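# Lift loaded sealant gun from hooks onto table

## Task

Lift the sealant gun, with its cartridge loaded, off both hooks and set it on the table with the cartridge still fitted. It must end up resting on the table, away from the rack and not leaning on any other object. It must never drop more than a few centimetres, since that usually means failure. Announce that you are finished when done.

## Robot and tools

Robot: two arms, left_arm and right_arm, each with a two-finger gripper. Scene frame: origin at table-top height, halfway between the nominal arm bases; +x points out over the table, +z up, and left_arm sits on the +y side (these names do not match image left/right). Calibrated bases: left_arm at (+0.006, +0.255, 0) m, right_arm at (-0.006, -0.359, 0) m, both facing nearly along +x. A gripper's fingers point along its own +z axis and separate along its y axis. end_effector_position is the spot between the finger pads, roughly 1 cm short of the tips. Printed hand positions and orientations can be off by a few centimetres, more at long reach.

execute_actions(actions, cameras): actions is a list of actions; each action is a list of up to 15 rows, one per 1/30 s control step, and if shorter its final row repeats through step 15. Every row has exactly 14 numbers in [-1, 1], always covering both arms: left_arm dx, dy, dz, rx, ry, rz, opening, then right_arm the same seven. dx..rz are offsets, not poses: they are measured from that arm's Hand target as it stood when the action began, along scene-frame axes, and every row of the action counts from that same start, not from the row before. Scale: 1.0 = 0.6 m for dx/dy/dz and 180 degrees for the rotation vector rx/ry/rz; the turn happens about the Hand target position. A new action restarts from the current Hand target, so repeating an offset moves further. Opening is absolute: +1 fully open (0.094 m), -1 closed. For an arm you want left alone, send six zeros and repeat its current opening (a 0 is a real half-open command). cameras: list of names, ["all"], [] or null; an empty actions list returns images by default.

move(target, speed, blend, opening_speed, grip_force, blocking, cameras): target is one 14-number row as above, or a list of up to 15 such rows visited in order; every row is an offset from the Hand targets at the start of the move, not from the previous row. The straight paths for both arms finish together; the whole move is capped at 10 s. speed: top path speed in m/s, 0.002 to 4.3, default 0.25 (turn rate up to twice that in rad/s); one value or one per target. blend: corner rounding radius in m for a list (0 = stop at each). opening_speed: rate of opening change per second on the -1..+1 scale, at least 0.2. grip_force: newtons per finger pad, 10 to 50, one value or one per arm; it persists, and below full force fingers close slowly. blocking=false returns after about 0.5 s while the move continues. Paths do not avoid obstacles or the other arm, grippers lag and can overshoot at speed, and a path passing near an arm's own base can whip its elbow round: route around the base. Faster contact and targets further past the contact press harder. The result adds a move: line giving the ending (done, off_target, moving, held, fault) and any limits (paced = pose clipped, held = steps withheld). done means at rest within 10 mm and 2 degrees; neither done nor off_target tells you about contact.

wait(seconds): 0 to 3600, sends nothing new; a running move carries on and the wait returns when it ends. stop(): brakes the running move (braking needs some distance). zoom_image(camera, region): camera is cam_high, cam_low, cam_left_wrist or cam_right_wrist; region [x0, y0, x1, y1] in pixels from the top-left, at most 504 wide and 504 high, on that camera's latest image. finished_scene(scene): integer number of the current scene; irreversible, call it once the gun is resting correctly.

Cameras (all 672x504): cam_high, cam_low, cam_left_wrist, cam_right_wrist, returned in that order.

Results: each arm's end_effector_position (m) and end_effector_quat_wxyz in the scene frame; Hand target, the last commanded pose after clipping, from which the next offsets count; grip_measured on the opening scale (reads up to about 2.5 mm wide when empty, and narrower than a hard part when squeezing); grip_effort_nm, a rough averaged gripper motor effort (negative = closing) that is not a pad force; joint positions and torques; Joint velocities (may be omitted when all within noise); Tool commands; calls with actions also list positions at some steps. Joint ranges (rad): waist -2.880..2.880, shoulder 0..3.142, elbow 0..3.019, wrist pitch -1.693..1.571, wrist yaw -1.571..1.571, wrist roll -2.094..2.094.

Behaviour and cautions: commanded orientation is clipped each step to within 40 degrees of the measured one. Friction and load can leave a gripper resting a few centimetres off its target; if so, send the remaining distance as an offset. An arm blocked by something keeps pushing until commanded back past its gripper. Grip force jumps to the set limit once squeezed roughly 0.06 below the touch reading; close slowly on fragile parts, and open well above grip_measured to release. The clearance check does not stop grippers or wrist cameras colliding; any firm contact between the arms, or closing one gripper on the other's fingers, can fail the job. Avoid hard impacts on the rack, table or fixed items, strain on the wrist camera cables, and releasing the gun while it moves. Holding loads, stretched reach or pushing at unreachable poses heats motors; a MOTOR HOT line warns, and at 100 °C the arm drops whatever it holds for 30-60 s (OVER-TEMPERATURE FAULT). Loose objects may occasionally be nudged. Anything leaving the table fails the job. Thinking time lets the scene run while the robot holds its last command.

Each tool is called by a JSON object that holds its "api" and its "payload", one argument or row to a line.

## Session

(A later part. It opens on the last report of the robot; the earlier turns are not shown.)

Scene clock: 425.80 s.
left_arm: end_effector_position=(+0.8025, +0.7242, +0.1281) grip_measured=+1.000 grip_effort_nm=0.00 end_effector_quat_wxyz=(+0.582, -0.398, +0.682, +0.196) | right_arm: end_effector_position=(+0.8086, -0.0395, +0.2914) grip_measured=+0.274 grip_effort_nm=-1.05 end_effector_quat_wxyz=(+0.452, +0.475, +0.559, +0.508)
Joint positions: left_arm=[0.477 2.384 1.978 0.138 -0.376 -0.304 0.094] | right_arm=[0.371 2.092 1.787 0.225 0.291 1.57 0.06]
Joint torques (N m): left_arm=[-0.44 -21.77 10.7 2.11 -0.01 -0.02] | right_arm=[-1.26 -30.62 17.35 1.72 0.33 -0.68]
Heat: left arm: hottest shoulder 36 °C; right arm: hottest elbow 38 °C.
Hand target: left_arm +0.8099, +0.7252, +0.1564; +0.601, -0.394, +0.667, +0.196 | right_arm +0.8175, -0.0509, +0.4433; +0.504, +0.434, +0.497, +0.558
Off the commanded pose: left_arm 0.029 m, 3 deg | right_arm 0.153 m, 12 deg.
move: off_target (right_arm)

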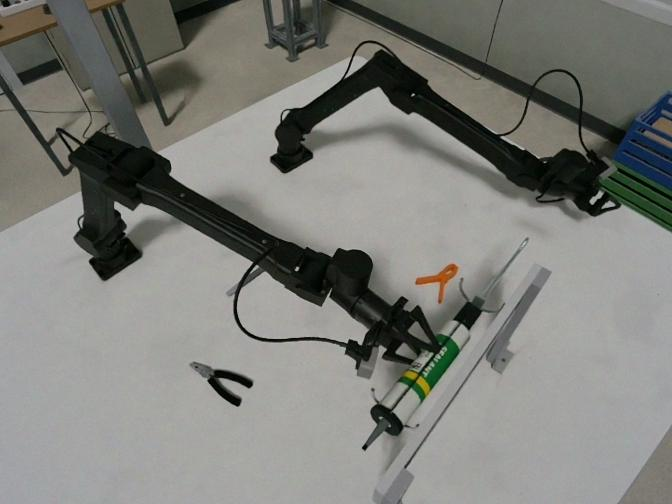

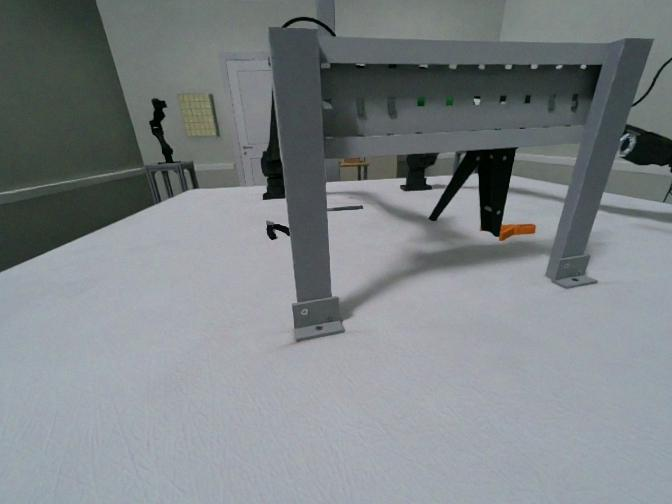

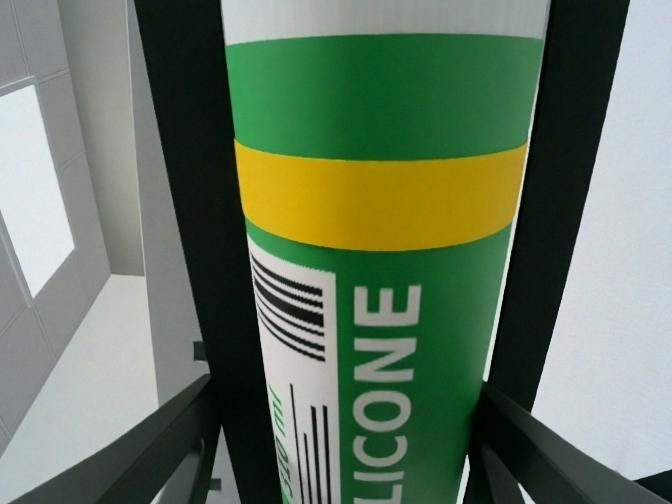

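{"api": "move", "payload": {
  "target": [0,0,0,0,0,0,1,-0.01,0,0.06,0,-0.03,0,0.05],
  "speed": 0.06,
  "cameras": ["cam_high","cam_low","cam_right_wrist"]
}}

Scene clock: 436.37 s.
left_arm: end_effector_position=(+0.8025, +0.7242, +0.1281) grip_measured=+1.000 grip_effort_nm=0.00 end_effector_quat_wxyz=(+0.582, -0.398, +0.682, +0.196) | right_arm: end_effector_position=(+0.8080, -0.0389, +0.3033) grip_measured=+0.273 grip_effort_nm=-1.05 end_effector_quat_wxyz=(+0.474, +0.449, +0.566, +0.503)
Joint positions: left_arm=[0.477 2.384 1.978 0.138 -0.376 -0.304 0.094] | right_arm=[0.371 2.086 1.787 0.253 0.287 1.499 0.06]
Joint torques (N m): left_arm=[-0.21 -22.53 10.59 2.28 0.01 -0.02] | right_arm=[-1.14 -31.91 17.03 3.59 0.19 -0.36]
Heat: left arm: hottest shoulder 36 °C; right arm: hottest elbow 40 °C.
Hand target: left_arm +0.8099, +0.7252, +0.1564; +0.601, -0.394, +0.667, +0.196 | right_arm +0.8115, -0.0509, +0.4793; +0.527, +0.407, +0.472, +0.577
Off the commanded pose: left_arm 0.029 m, 3 deg | right_arm 0.176 m, 16 deg.
move: off_target (right_arm)

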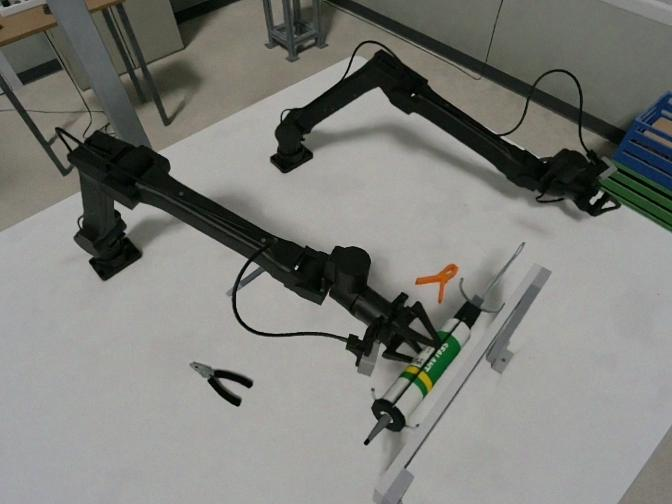

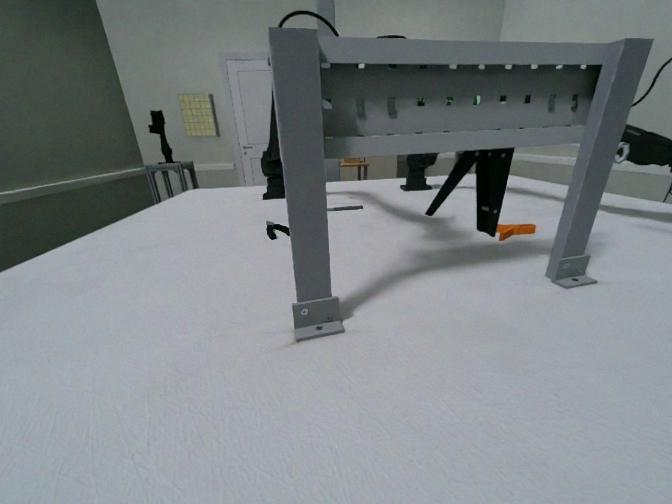

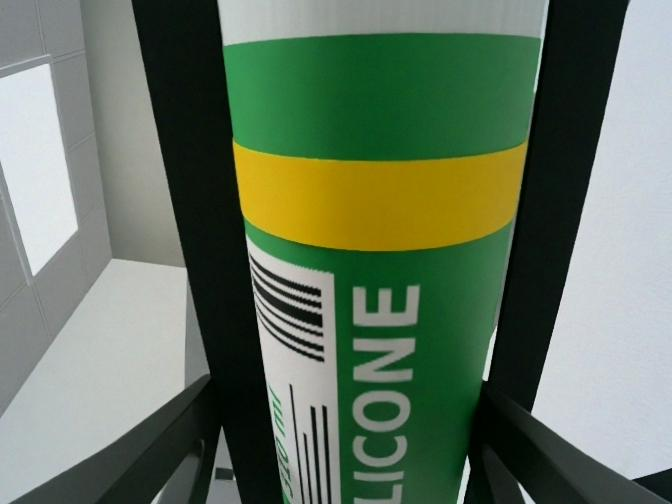

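{"api": "move", "payload": {
  "target": [0,0,0,0,0,0,1,0.0,0,0.05,0.045,-0.01,0,0.05],
  "speed": 0.06,
  "cameras": ["cam_high","cam_low","cam_right_wrist"]
}}

Scene clock: 445.33 s.
left_arm: end_effector_position=(+0.8025, +0.7242, +0.1281) grip_measured=+1.000 grip_effort_nm=0.00 end_effector_quat_wxyz=(+0.582, -0.398, +0.682, +0.196) | right_arm: end_effector_position=(+0.8086, -0.0426, +0.3066) grip_measured=+0.273 grip_effort_nm=-1.05 end_effector_quat_wxyz=(+0.478, +0.457, +0.554, +0.506)
Joint positions: left_arm=[0.477 2.384 1.978 0.138 -0.376 -0.304 0.094] | right_arm=[0.371 2.086 1.787 0.267 0.308 1.513 0.06]
Joint torques (N m): left_arm=[-0.21 -22.53 10.74 2.17 0.01 0.02] | right_arm=[-0.79 -33.14 18.47 3.67 0.14 0.58]
Heat: left arm: hottest shoulder 36 °C; right arm: hottest elbow 42 °C.
Hand target: left_arm +0.8099, +0.7252, +0.1564; +0.601, -0.394, +0.667, +0.196 | right_arm +0.8115, -0.0509, +0.5093; +0.504, +0.435, +0.422, +0.616
Off the commanded pose: left_arm 0.029 m, 3 deg | right_arm 0.203 m, 20 deg.
move: off_target (right_arm)

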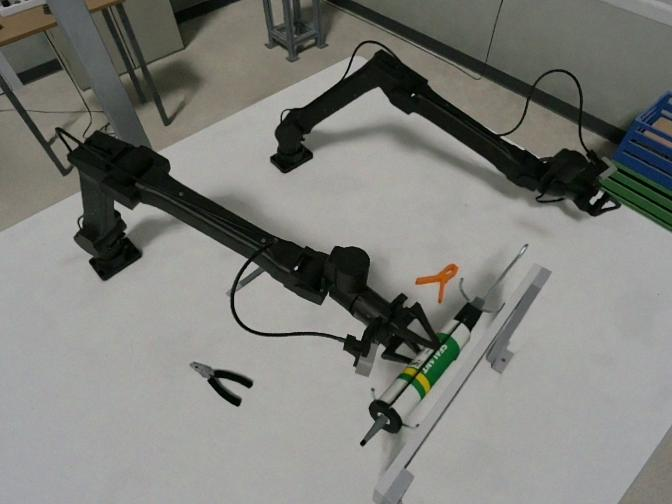

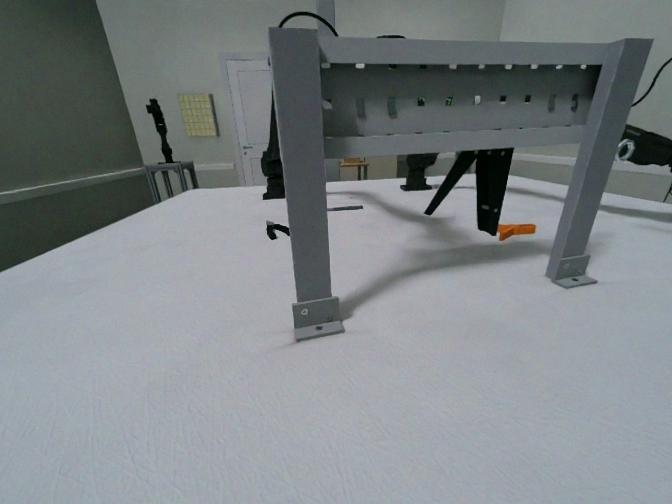

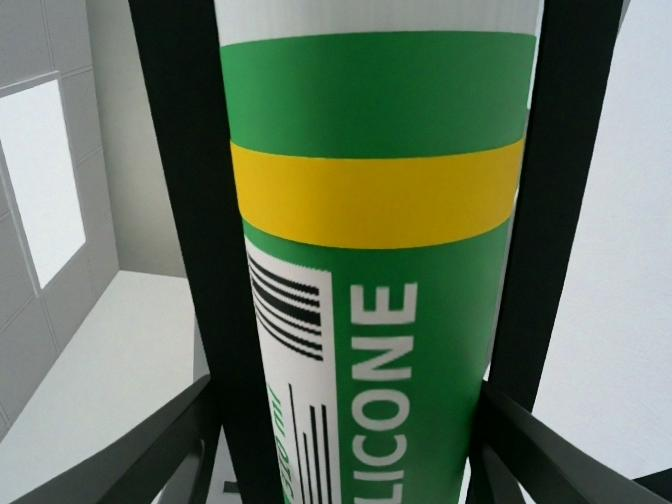

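{"api": "move", "payload": {
  "target": [0,0,0,0,0,0,1,0.0,0,0.10,0.0,-0.02,0,0.05],
  "speed": 0.08,
  "cameras": ["cam_high","cam_low","cam_right_wrist"]
}}

Scene clock: 464.13 s.
left_arm: end_effector_position=(+0.8025, +0.7242, +0.1281) grip_measured=+1.000 grip_effort_nm=0.00 end_effector_quat_wxyz=(+0.582, -0.398, +0.682, +0.196) | right_arm: end_effector_position=(+0.8091, -0.0415, +0.3450) grip_measured=+0.273 grip_effort_nm=-1.05 end_effector_quat_wxyz=(+0.486, +0.448, +0.535, +0.526)
Joint positions: left_arm=[0.477 2.384 1.978 0.138 -0.376 -0.304 0.094] | right_arm=[0.371 2.069 1.826 0.27 0.303 1.514 0.06]
Joint torques (N m): left_arm=[-0.5 -22.18 10.48 2.28 0.01 -0.02] | right_arm=[-0.85 -33.61 21.18 2.62 0.14 0.32]
Heat: left arm: hottest shoulder 36 °C; right arm: hottest elbow 46 °C.
Hand target: left_arm +0.8099, +0.7252, +0.1564; +0.601, -0.394, +0.667, +0.196 | right_arm +0.8115, -0.0509, +0.5693; +0.517, +0.415, +0.406, +0.629
Off the commanded pose: left_arm 0.029 m, 3 deg | right_arm 0.224 m, 20 deg.
move: off_target (right_arm)

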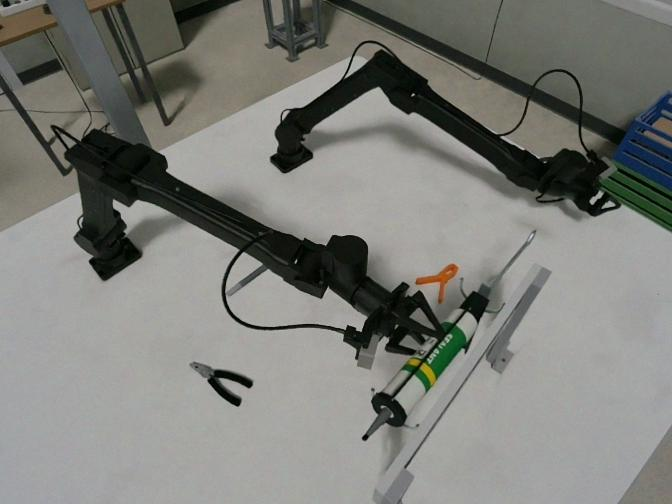

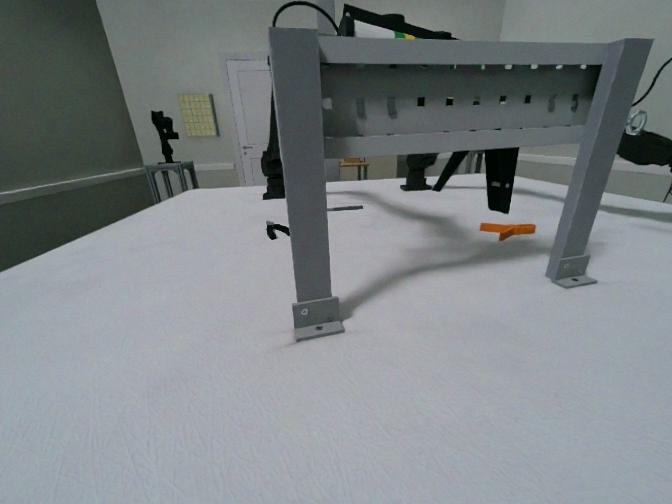

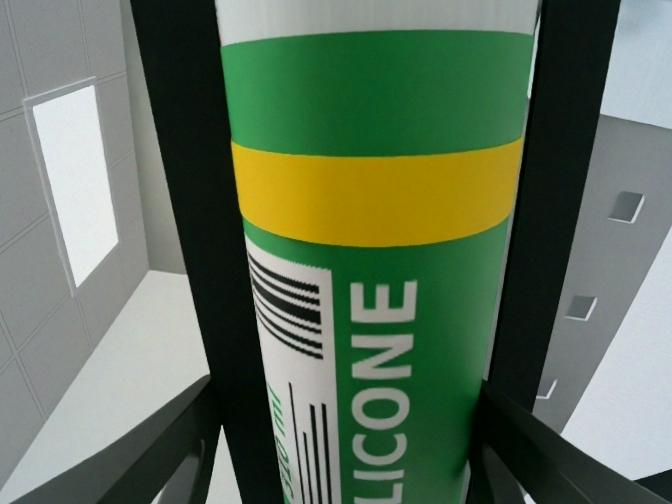

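{"api": "zoom_image", "payload": {
  "camera": "cam_high",
  "region": [340, 210, 580, 470]
}}

{"api": "zoom_image", "payload": {
  "camera": "cam_low",
  "region": [250, 0, 670, 300]
}}

Scaled by 1.938 from the camera's image (finer frame: 960x720).

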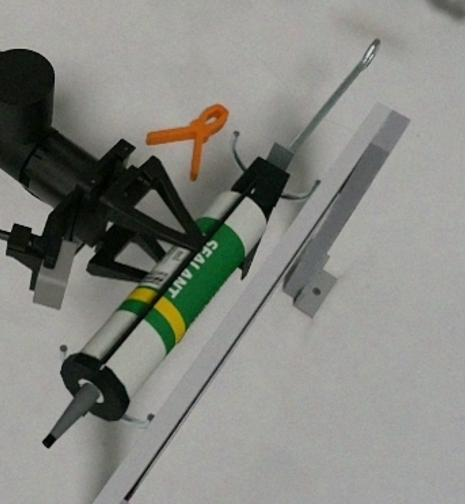

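Scaled by 1.200 from the camera's image (finer frame: 960x720).

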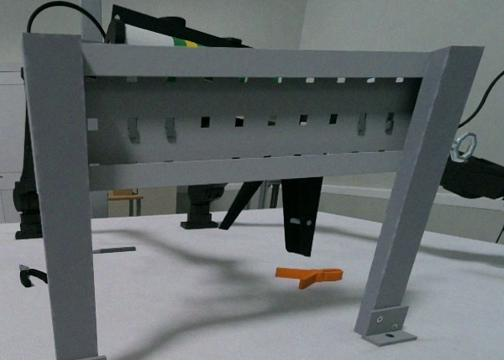

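{"api": "move", "payload": {
  "target": [0,0,0,0,0,0,1,0.0,0,0.06,0.03,0,0,0.05],
  "speed": 0.08,
  "cameras": ["cam_high","cam_low","cam_right_wrist"]
}}

Scene clock: 488.77 s.
left_arm: end_effector_position=(+0.8025, +0.7242, +0.1281) grip_measured=+1.000 grip_effort_nm=0.00 end_effector_quat_wxyz=(+0.582, -0.398, +0.682, +0.196) | right_arm: end_effector_position=(+0.8135, -0.0453, +0.4174) grip_measured=+0.273 grip_effort_nm=-1.05 end_effector_quat_wxyz=(+0.487, +0.463, +0.497, +0.548)
Joint positions: left_arm=[0.477 2.384 1.978 0.138 -0.376 -0.304 0.094] | right_arm=[0.371 2.053 1.959 0.175 0.336 1.568 0.06]
Joint torques (N m): left_arm=[-0.56 -22.71 10.73 2.22 0.01 0.02] | right_arm=[-0.26 -29.74 21.65 2.61 0.11 0.6]
Heat: left arm: hottest shoulder 36 °C; right arm: hottest elbow 59 °C.
Hand target: left_arm +0.8099, +0.7252, +0.1564; +0.601, -0.394, +0.667, +0.196 | right_arm +0.8115, -0.0509, +0.6053; +0.497, +0.439, +0.376, +0.648
Off the commanded pose: left_arm 0.029 m, 3 deg | right_arm 0.188 m, 18 deg.
move: off_target (right_arm)

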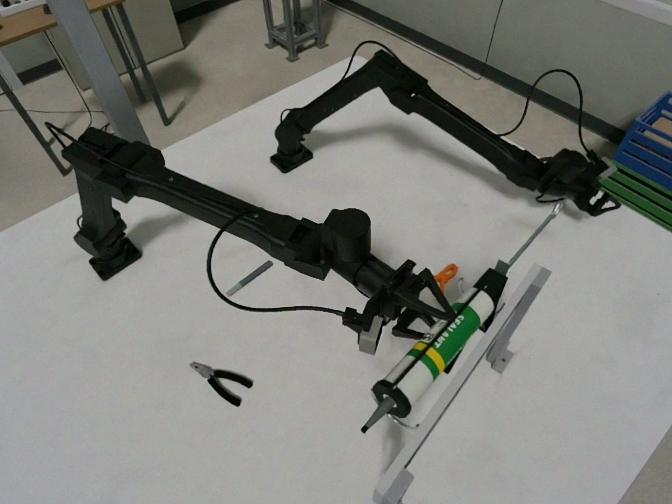

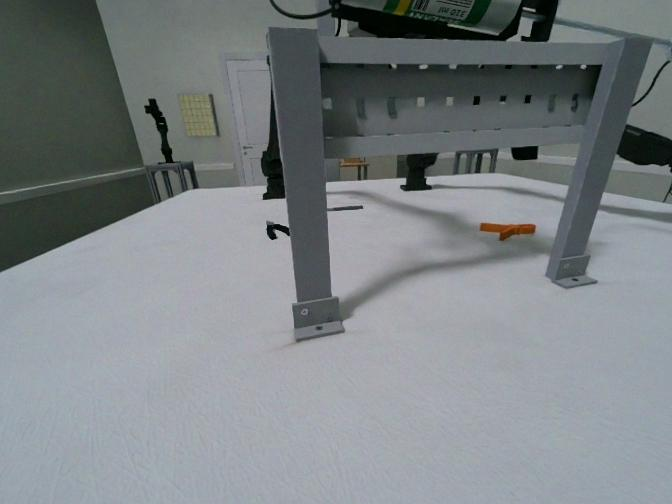

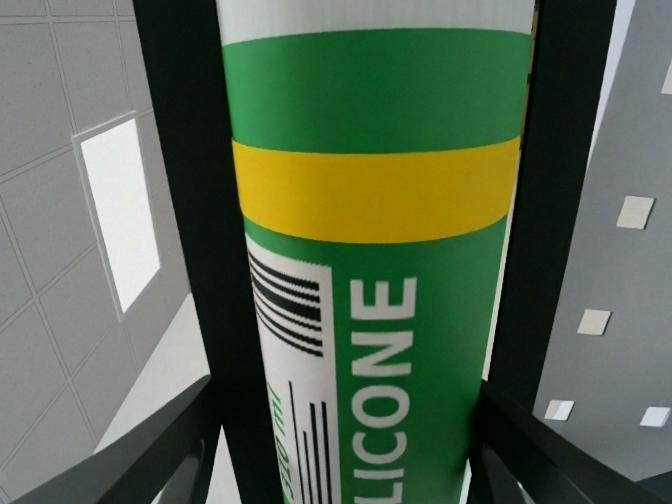

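{"api": "move", "payload": {
  "target": [
    [0,0,0,0,0,0,1,-0.20,-0.02,-0.02,0,0,0,0.05],
    [0,0,0,0,0,0,1,-0.5,-0.03,-0.12,0,0.05,0,0.05]
  ],
  "speed": 0.15,
  "blend": 0.05,
  "cameras": ["cam_high","cam_low","cam_right_wrist"]
}}

Scene clock: 500.70 s.
left_arm: end_effector_position=(+0.8025, +0.7242, +0.1281) grip_measured=+1.000 grip_effort_nm=0.00 end_effector_quat_wxyz=(+0.582, -0.398, +0.682, +0.196) | right_arm: end_effector_position=(+0.5329, -0.0567, +0.4202) grip_measured=+0.273 grip_effort_nm=-1.05 end_effector_quat_wxyz=(+0.479, +0.485, +0.513, +0.521)
Joint positions: left_arm=[0.477 2.384 1.978 0.138 -0.376 -0.304 0.094] | right_arm=[0.612 1.395 1.143 0.254 0.603 1.584 0.06]
Joint torques (N m): left_arm=[0.38 -23.06 10.73 2.19 0.03 0.03] | right_arm=[0.56 -20.72 14.42 2.92 0.13 0.54]
Heat: left arm: hottest shoulder 36 °C; right arm: hottest elbow 60 °C.
Hand target: left_arm +0.8099, +0.7252, +0.1564; +0.601, -0.394, +0.667, +0.196 | right_arm +0.5115, -0.0689, +0.5333; +0.466, +0.488, +0.414, +0.611
Off the commanded pose: left_arm 0.029 m, 3 deg | right_arm 0.116 m, 15 deg.
move: off_target (right_arm); blend cut to 0.0424 m at target 1

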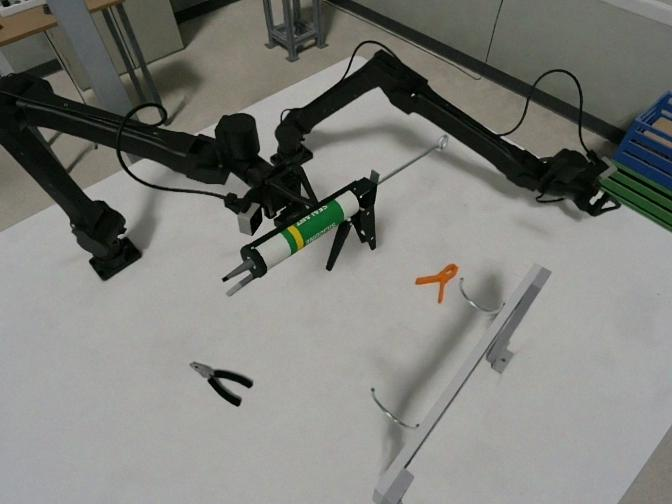

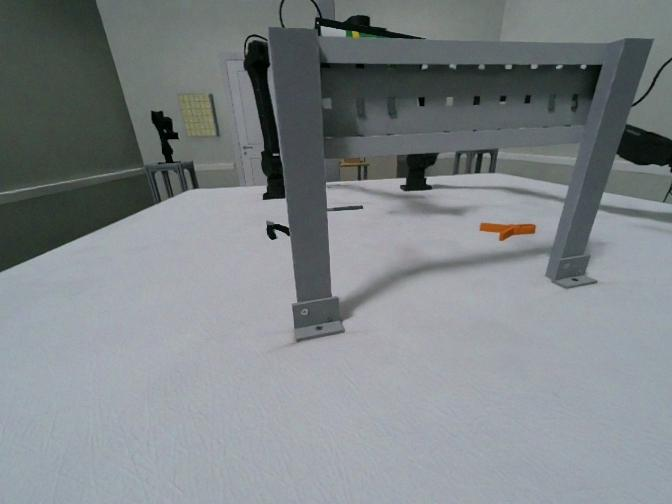

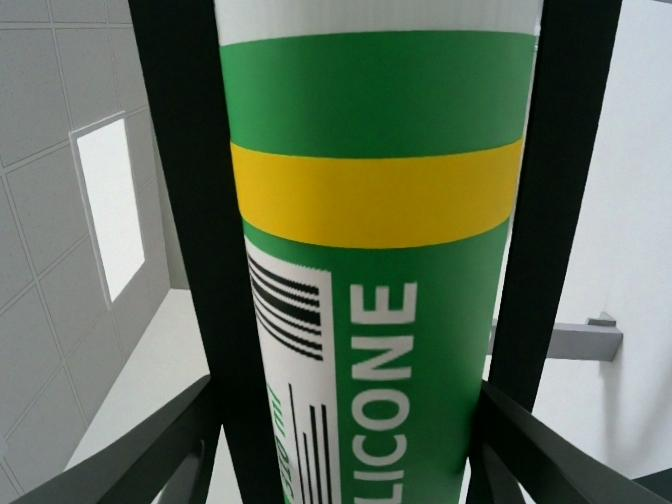

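{"api": "move", "payload": {
  "target": [0,0,0,0,0,0,1,0.0,0,-0.13,-0.041,0.242,0.080,0.05],
  "speed": 0.15,
  "cameras": ["cam_high","cam_low","cam_right_wrist"]
}}

Scene clock: 560.03 s.
left_arm: end_effector_position=(+0.8025, +0.7242, +0.1281) grip_measured=+1.000 grip_effort_nm=0.00 end_effector_quat_wxyz=(+0.582, -0.398, +0.682, +0.196) | right_arm: end_effector_position=(+0.4863, -0.0730, +0.3369) grip_measured=+0.269 grip_effort_nm=-1.05 end_effector_quat_wxyz=(+0.210, +0.587, +0.717, +0.312)
Joint positions: left_arm=[0.477 2.384 1.978 0.138 -0.376 -0.304 0.094] | right_arm=[0.529 1.389 1.392 -0.826 0.205 1.881 0.06]
Joint torques (N m): left_arm=[-0.15 -23.12 10.62 2.29 0.01 0] | right_arm=[-1.49 -16.5 20.33 1.72 -0.02 0.43]
Heat: left arm: hottest shoulder 36 °C; right arm: hottest elbow 45 °C.
Hand target: left_arm +0.8099, +0.7252, +0.1564; +0.601, -0.394, +0.667, +0.196 | right_arm +0.5115, -0.0689, +0.4553; +0.231, +0.595, +0.650, +0.412
Off the commanded pose: left_arm 0.029 m, 3 deg | right_arm 0.121 m, 14 deg.
move: off_target (right_arm)

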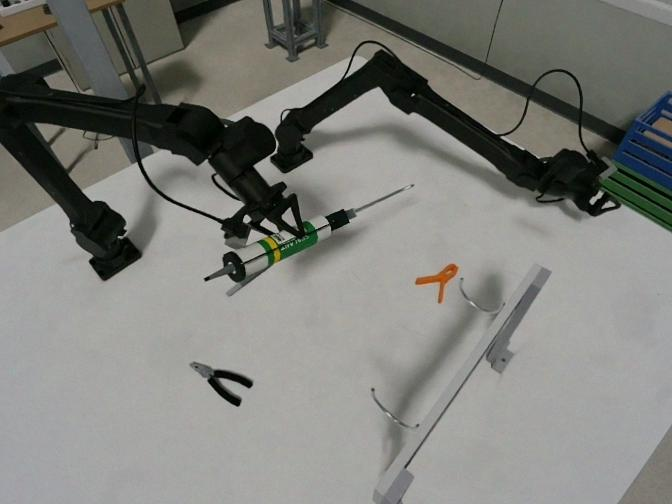

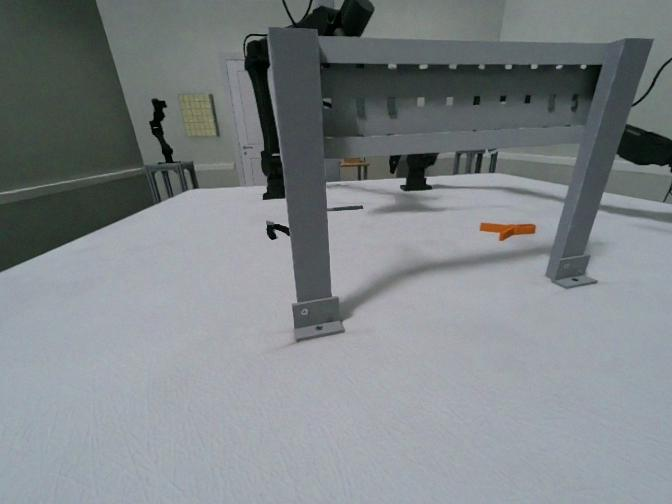

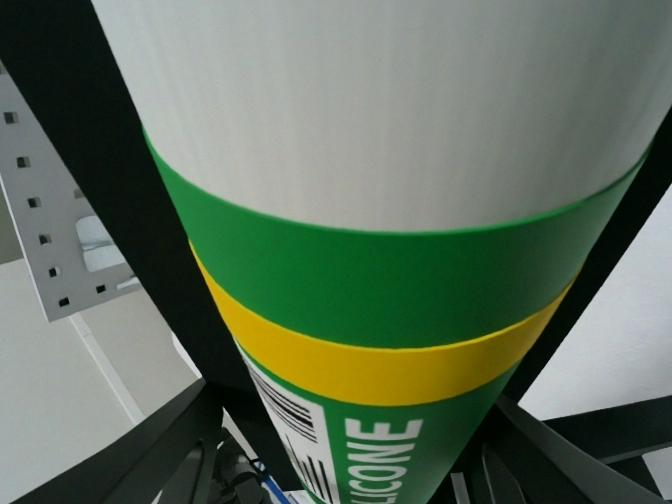

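{"api": "move", "payload": {
  "target": [0,0,0,0,0,0,1,0.03,0,-0.2,0,0,0,0.05],
  "speed": 0.1,
  "cameras": ["cam_high","cam_low","cam_right_wrist"]
}}

Scene clock: 625.03 s.
left_arm: end_effector_position=(+0.8025, +0.7242, +0.1281) grip_measured=+1.000 grip_effort_nm=0.00 end_effector_quat_wxyz=(+0.582, -0.398, +0.682, +0.196) | right_arm: end_effector_position=(+0.5054, -0.0722, +0.2532) grip_measured=+0.269 grip_effort_nm=-1.05 end_effector_quat_wxyz=(+0.211, +0.591, +0.707, +0.326)
Joint positions: left_arm=[0.477 2.384 1.978 0.138 -0.376 -0.304 0.094] | right_arm=[0.508 1.444 1.214 -0.56 0.19 1.881 0.06]
Joint torques (N m): left_arm=[-0.62 -22.24 10.65 2.19 0.03 0.01] | right_arm=[-1.61 -17.49 13.83 3.21 -0.06 0.31]
Heat: left arm: hottest shoulder 37 °C; right arm: hottest elbow 53 °C.
Hand target: left_arm +0.8099, +0.7252, +0.1564; +0.601, -0.394, +0.667, +0.196 | right_arm +0.5295, -0.0689, +0.3353; +0.231, +0.595, +0.650, +0.412
Off the commanded pose: left_arm 0.029 m, 3 deg | right_arm 0.086 m, 12 deg.
move: off_target (right_arm)

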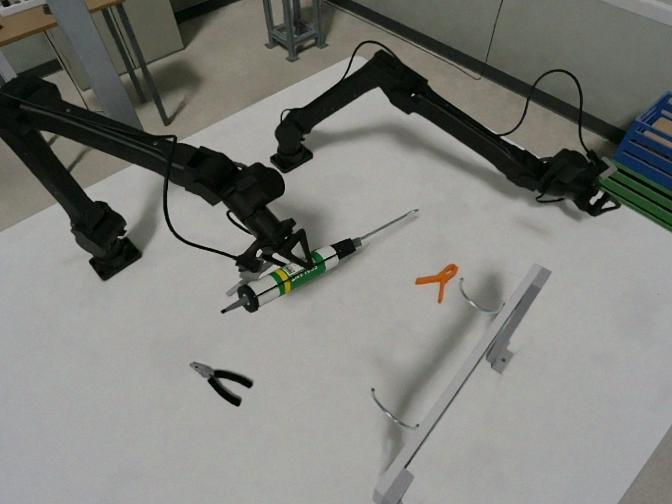

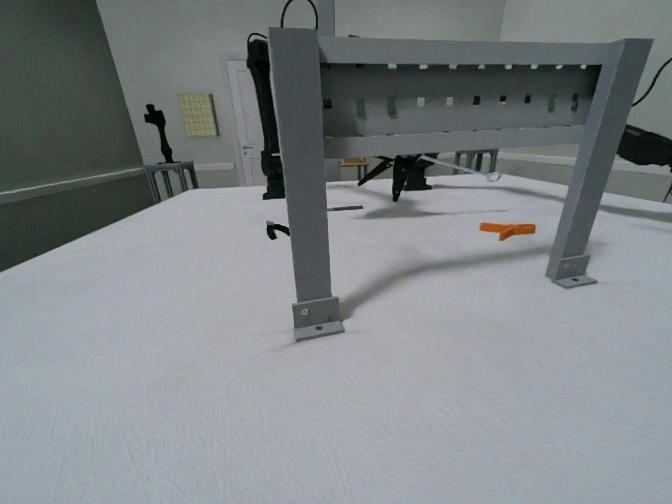

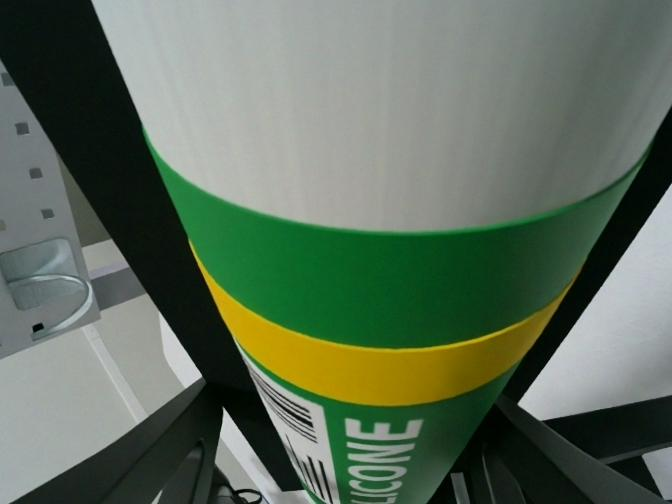

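{"api": "zoom_image", "payload": {
  "camera": "cam_low",
  "region": [330, 140, 530, 260]
}}

{"api": "zoom_image", "payload": {
  "camera": "cam_high",
  "region": [180, 170, 440, 360]
}}

Scaled by 2.520 from the camera's image (finer frame: 960x720).

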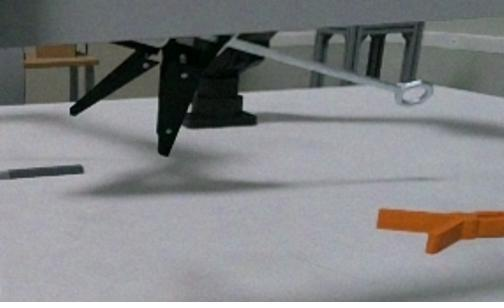

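Scaled by 1.938 from the camera's image (finer frame: 960x720).

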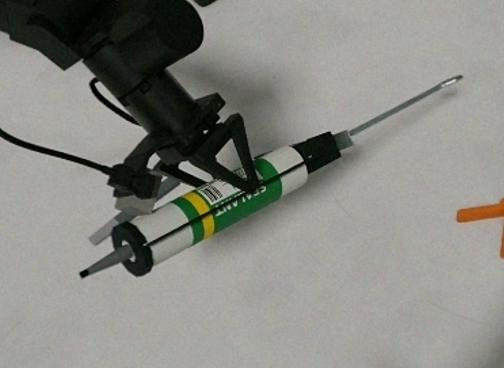

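{"api": "move", "payload": {
  "target": [0,0,0,0,0,0,1,0.02,0,-0.13,0,0,0,0.05],
  "speed": 0.08,
  "cameras": ["cam_high","cam_low","cam_right_wrist"]
}}

{"api": "zoom_image", "payload": {
  "camera": "cam_low",
  "region": [330, 140, 530, 260]
}}

Scene clock: 640.90 s.
left_arm: end_effector_position=(+0.8025, +0.7242, +0.1281) grip_measured=+1.000 grip_effort_nm=0.00 end_effector_quat_wxyz=(+0.582, -0.398, +0.682, +0.196) | right_arm: end_effector_position=(+0.5194, -0.0775, +0.2014) grip_measured=+0.269 grip_effort_nm=-1.05 end_effector_quat_wxyz=(+0.215, +0.593, +0.693, +0.348)
Joint positions: left_arm=[0.477 2.384 1.978 0.138 -0.376 -0.304 0.094] | right_arm=[0.483 1.497 1.105 -0.35 0.175 1.883 0.06]
Joint torques (N m): left_arm=[-1.32 -22.42 10.52 2.47 -0.02 -0.01] | right_arm=[-1.32 -15.68 12.03 3.18 0.16 0.23]
Heat: left arm: hottest shoulder 37 °C; right arm: hottest elbow 53 °C.
Hand target: left_arm +0.8099, +0.7252, +0.1564; +0.601, -0.394, +0.667, +0.196 | right_arm +0.5415, -0.0689, +0.2573; +0.231, +0.595, +0.650, +0.412
Off the commanded pose: left_arm 0.029 m, 3 deg | right_arm 0.061 m, 9 deg.
move: off_target (right_arm)

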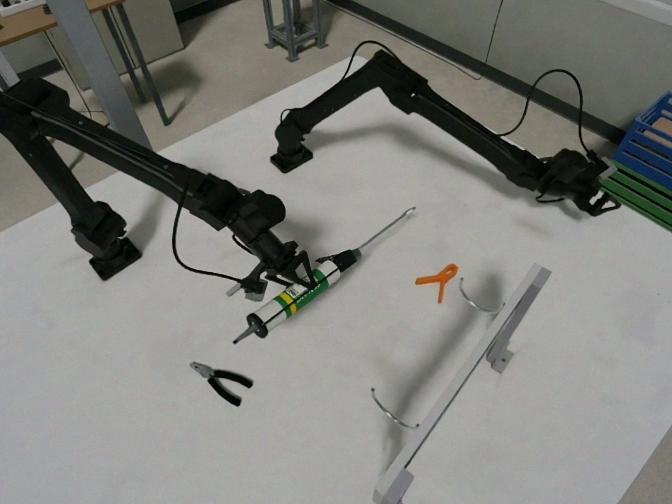

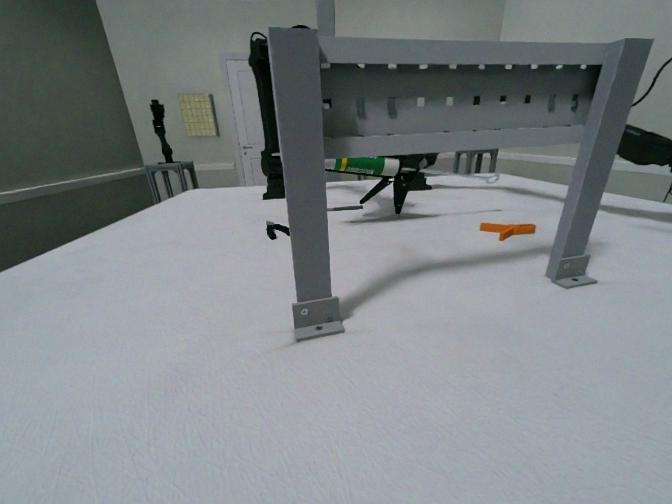

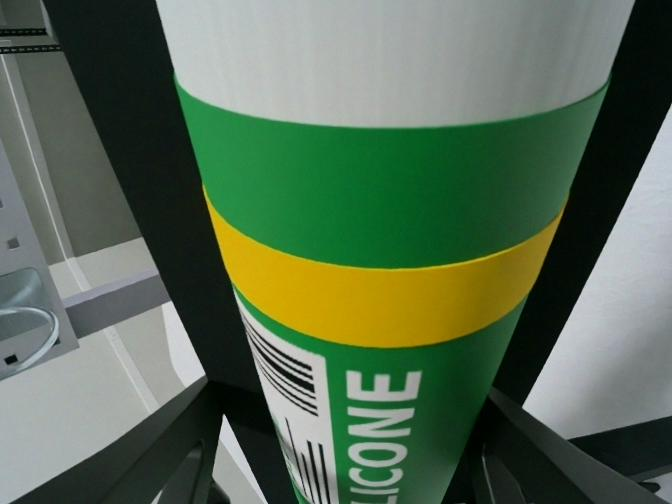

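Scaled by 2.520 from the camera's image (finer frame: 960x720).

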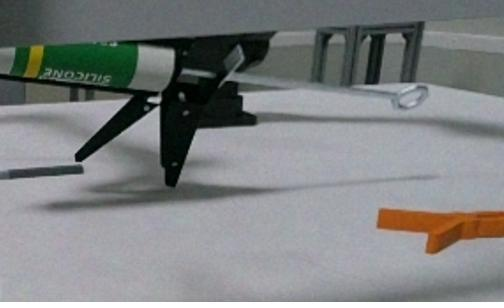

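{"api": "move", "payload": {
  "target": [0,0,0,0,0,0,1,0.05,0,-0.06,0.0,0.085,0,0.05],
  "speed": 0.06,
  "cameras": ["cam_high","cam_low","cam_right_wrist"]
}}

{"api": "zoom_image", "payload": {
  "camera": "cam_low",
  "region": [330, 140, 530, 260]
}}

Scene clock: 672.57 s.
left_arm: end_effector_position=(+0.8025, +0.7242, +0.1281) grip_measured=+1.000 grip_effort_nm=0.00 end_effector_quat_wxyz=(+0.582, -0.398, +0.682, +0.196) | right_arm: end_effector_position=(+0.5394, -0.0844, +0.1581) grip_measured=+0.269 grip_effort_nm=-1.05 end_effector_quat_wxyz=(+0.122, +0.658, +0.691, +0.274)
Joint positions: left_arm=[0.477 2.384 1.978 0.138 -0.376 -0.304 0.094] | right_arm=[0.422 1.638 1.257 -0.583 0.052 1.988 0.06]
Joint torques (N m): left_arm=[0.09 -22.42 10.84 2.26 0.01 0] | right_arm=[-0.91 -16.97 15.53 0.95 -0.01 -0.12]
Heat: left arm: hottest shoulder 37 °C; right arm: hottest elbow 46 °C.
Hand target: left_arm +0.8099, +0.7252, +0.1564; +0.601, -0.394, +0.667, +0.196 | right_arm +0.5715, -0.0689, +0.2213; +0.142, +0.644, +0.675, +0.329
Off the commanded pose: left_arm 0.029 m, 3 deg | right_arm 0.073 m, 7 deg.
move: off_target (right_arm)

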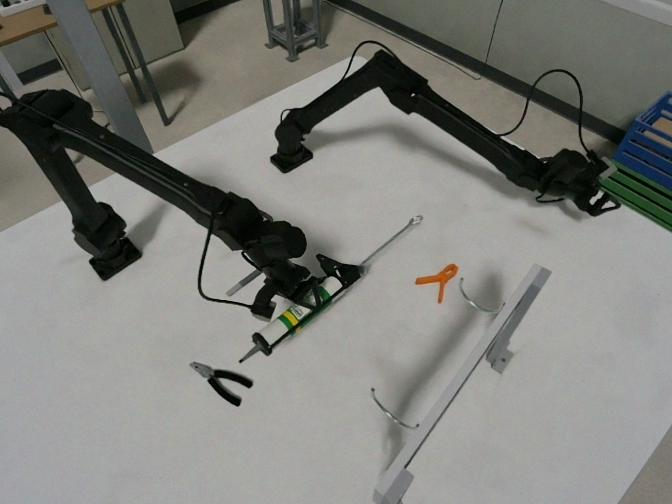

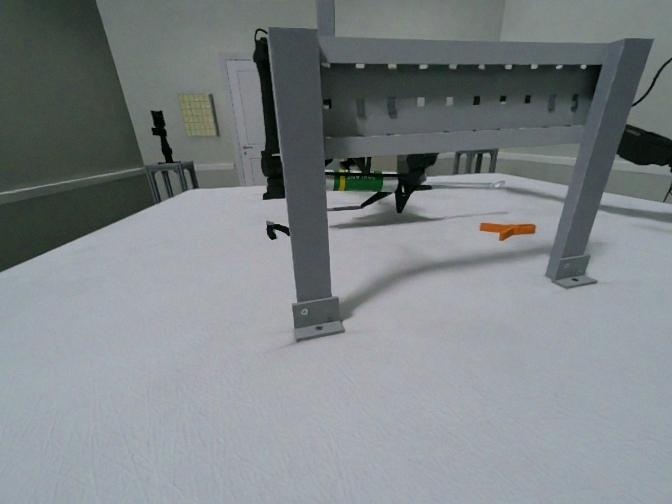

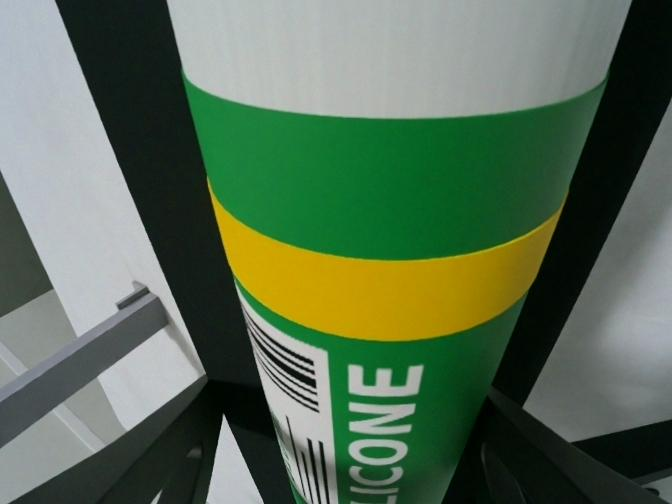

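Scaled by 2.520 from the camera's image (finer frame: 960x720).

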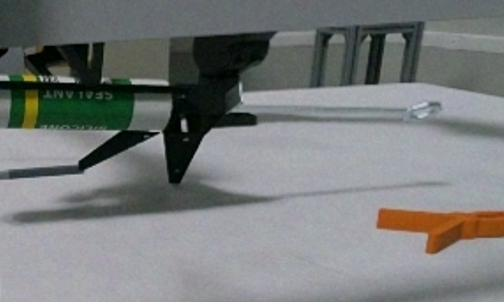

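{"api": "move", "payload": {
  "target": [0,0,0,0,0,0,1,0.05,0.05,-0.06,0.008,0.082,0.044,0.05],
  "speed": 0.06,
  "cameras": ["cam_high","cam_low","cam_right_wrist"]
}}

{"api": "zoom_image", "payload": {
  "camera": "cam_low",
  "region": [330, 140, 530, 260]
}}

{"api": "zoom_image", "payload": {
  "camera": "cam_high",
  "region": [180, 190, 440, 420]
}}

Scene clock: 689.13 s.
left_arm: end_effector_position=(+0.8025, +0.7242, +0.1281) grip_measured=+1.000 grip_effort_nm=0.00 end_effector_quat_wxyz=(+0.582, -0.398, +0.682, +0.196) | right_arm: end_effector_position=(+0.5642, -0.0575, +0.1151) grip_measured=+0.269 grip_effort_nm=-1.05 end_effector_quat_wxyz=(+0.000, +0.659, +0.727, +0.194)
Joint positions: left_arm=[0.477 2.384 1.978 0.138 -0.376 -0.304 0.094] | right_arm=[0.388 1.866 1.525 -0.865 -0.144 1.947 0.06]
Joint torques (N m): left_arm=[-0.5 -22.83 10.74 2.56 -0.03 -0.02] | right_arm=[-1.08 -21.07 15.95 0.68 -0.42 -0.31]
Heat: left arm: hottest shoulder 37 °C; right arm: hottest elbow 45 °C.
Hand target: left_arm +0.8099, +0.7252, +0.1564; +0.601, -0.394, +0.667, +0.196 | right_arm +0.6015, -0.0389, +0.1853; +0.023, +0.635, +0.727, +0.261
Off the commanded pose: left_arm 0.029 m, 3 deg | right_arm 0.082 m, 9 deg.
move: off_target (right_arm)

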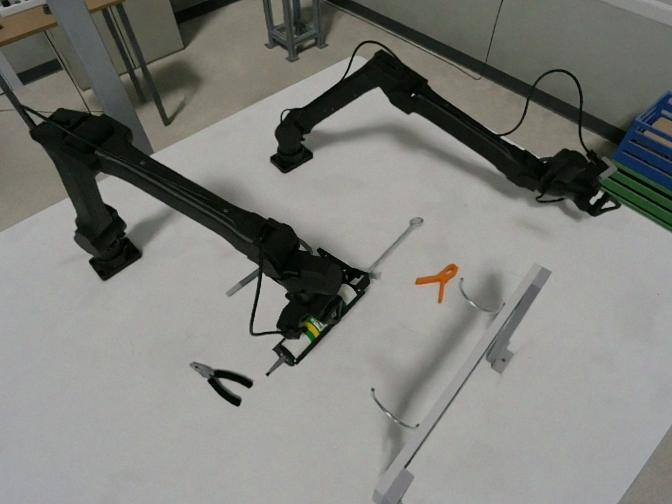

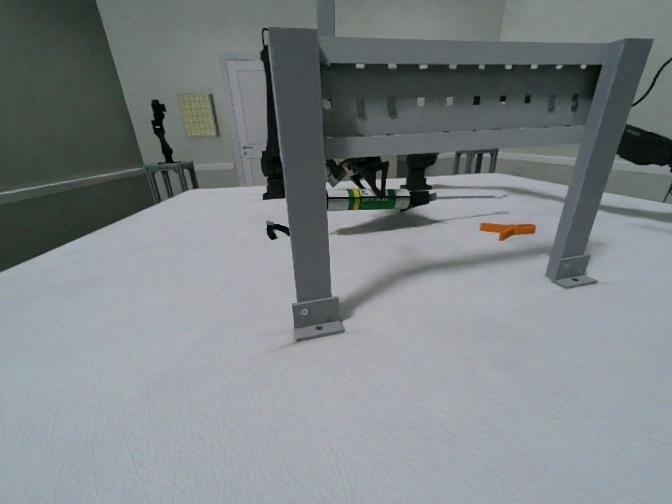

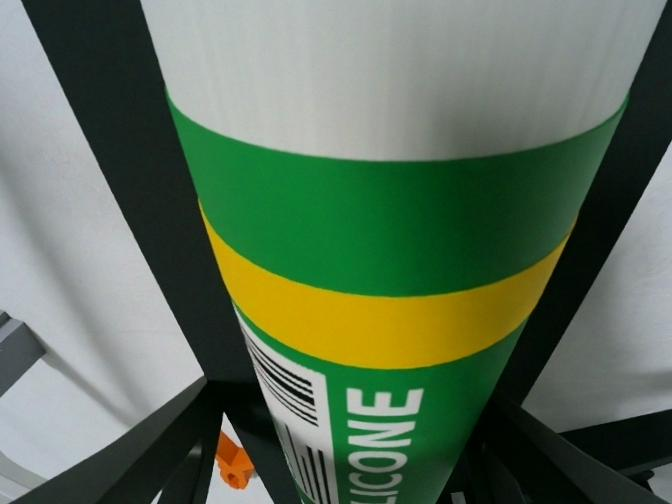

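Scaled by 2.520 from the camera's image (finer frame: 960x720).

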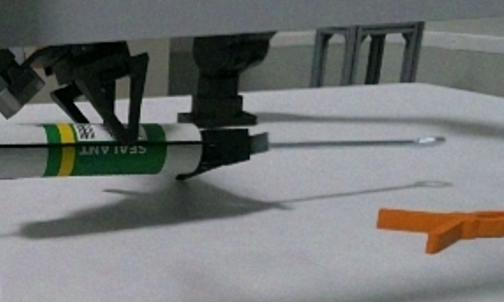

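Scaled by 1.938 from the camera's image (finer frame: 960x720).

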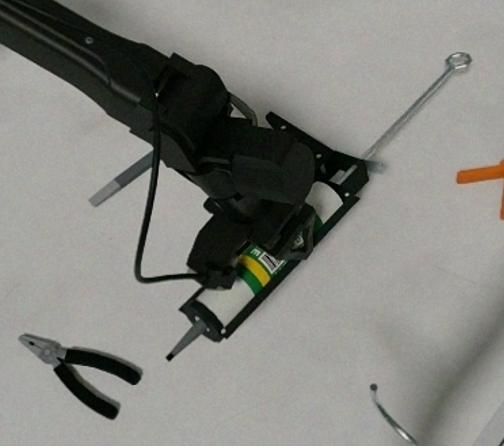

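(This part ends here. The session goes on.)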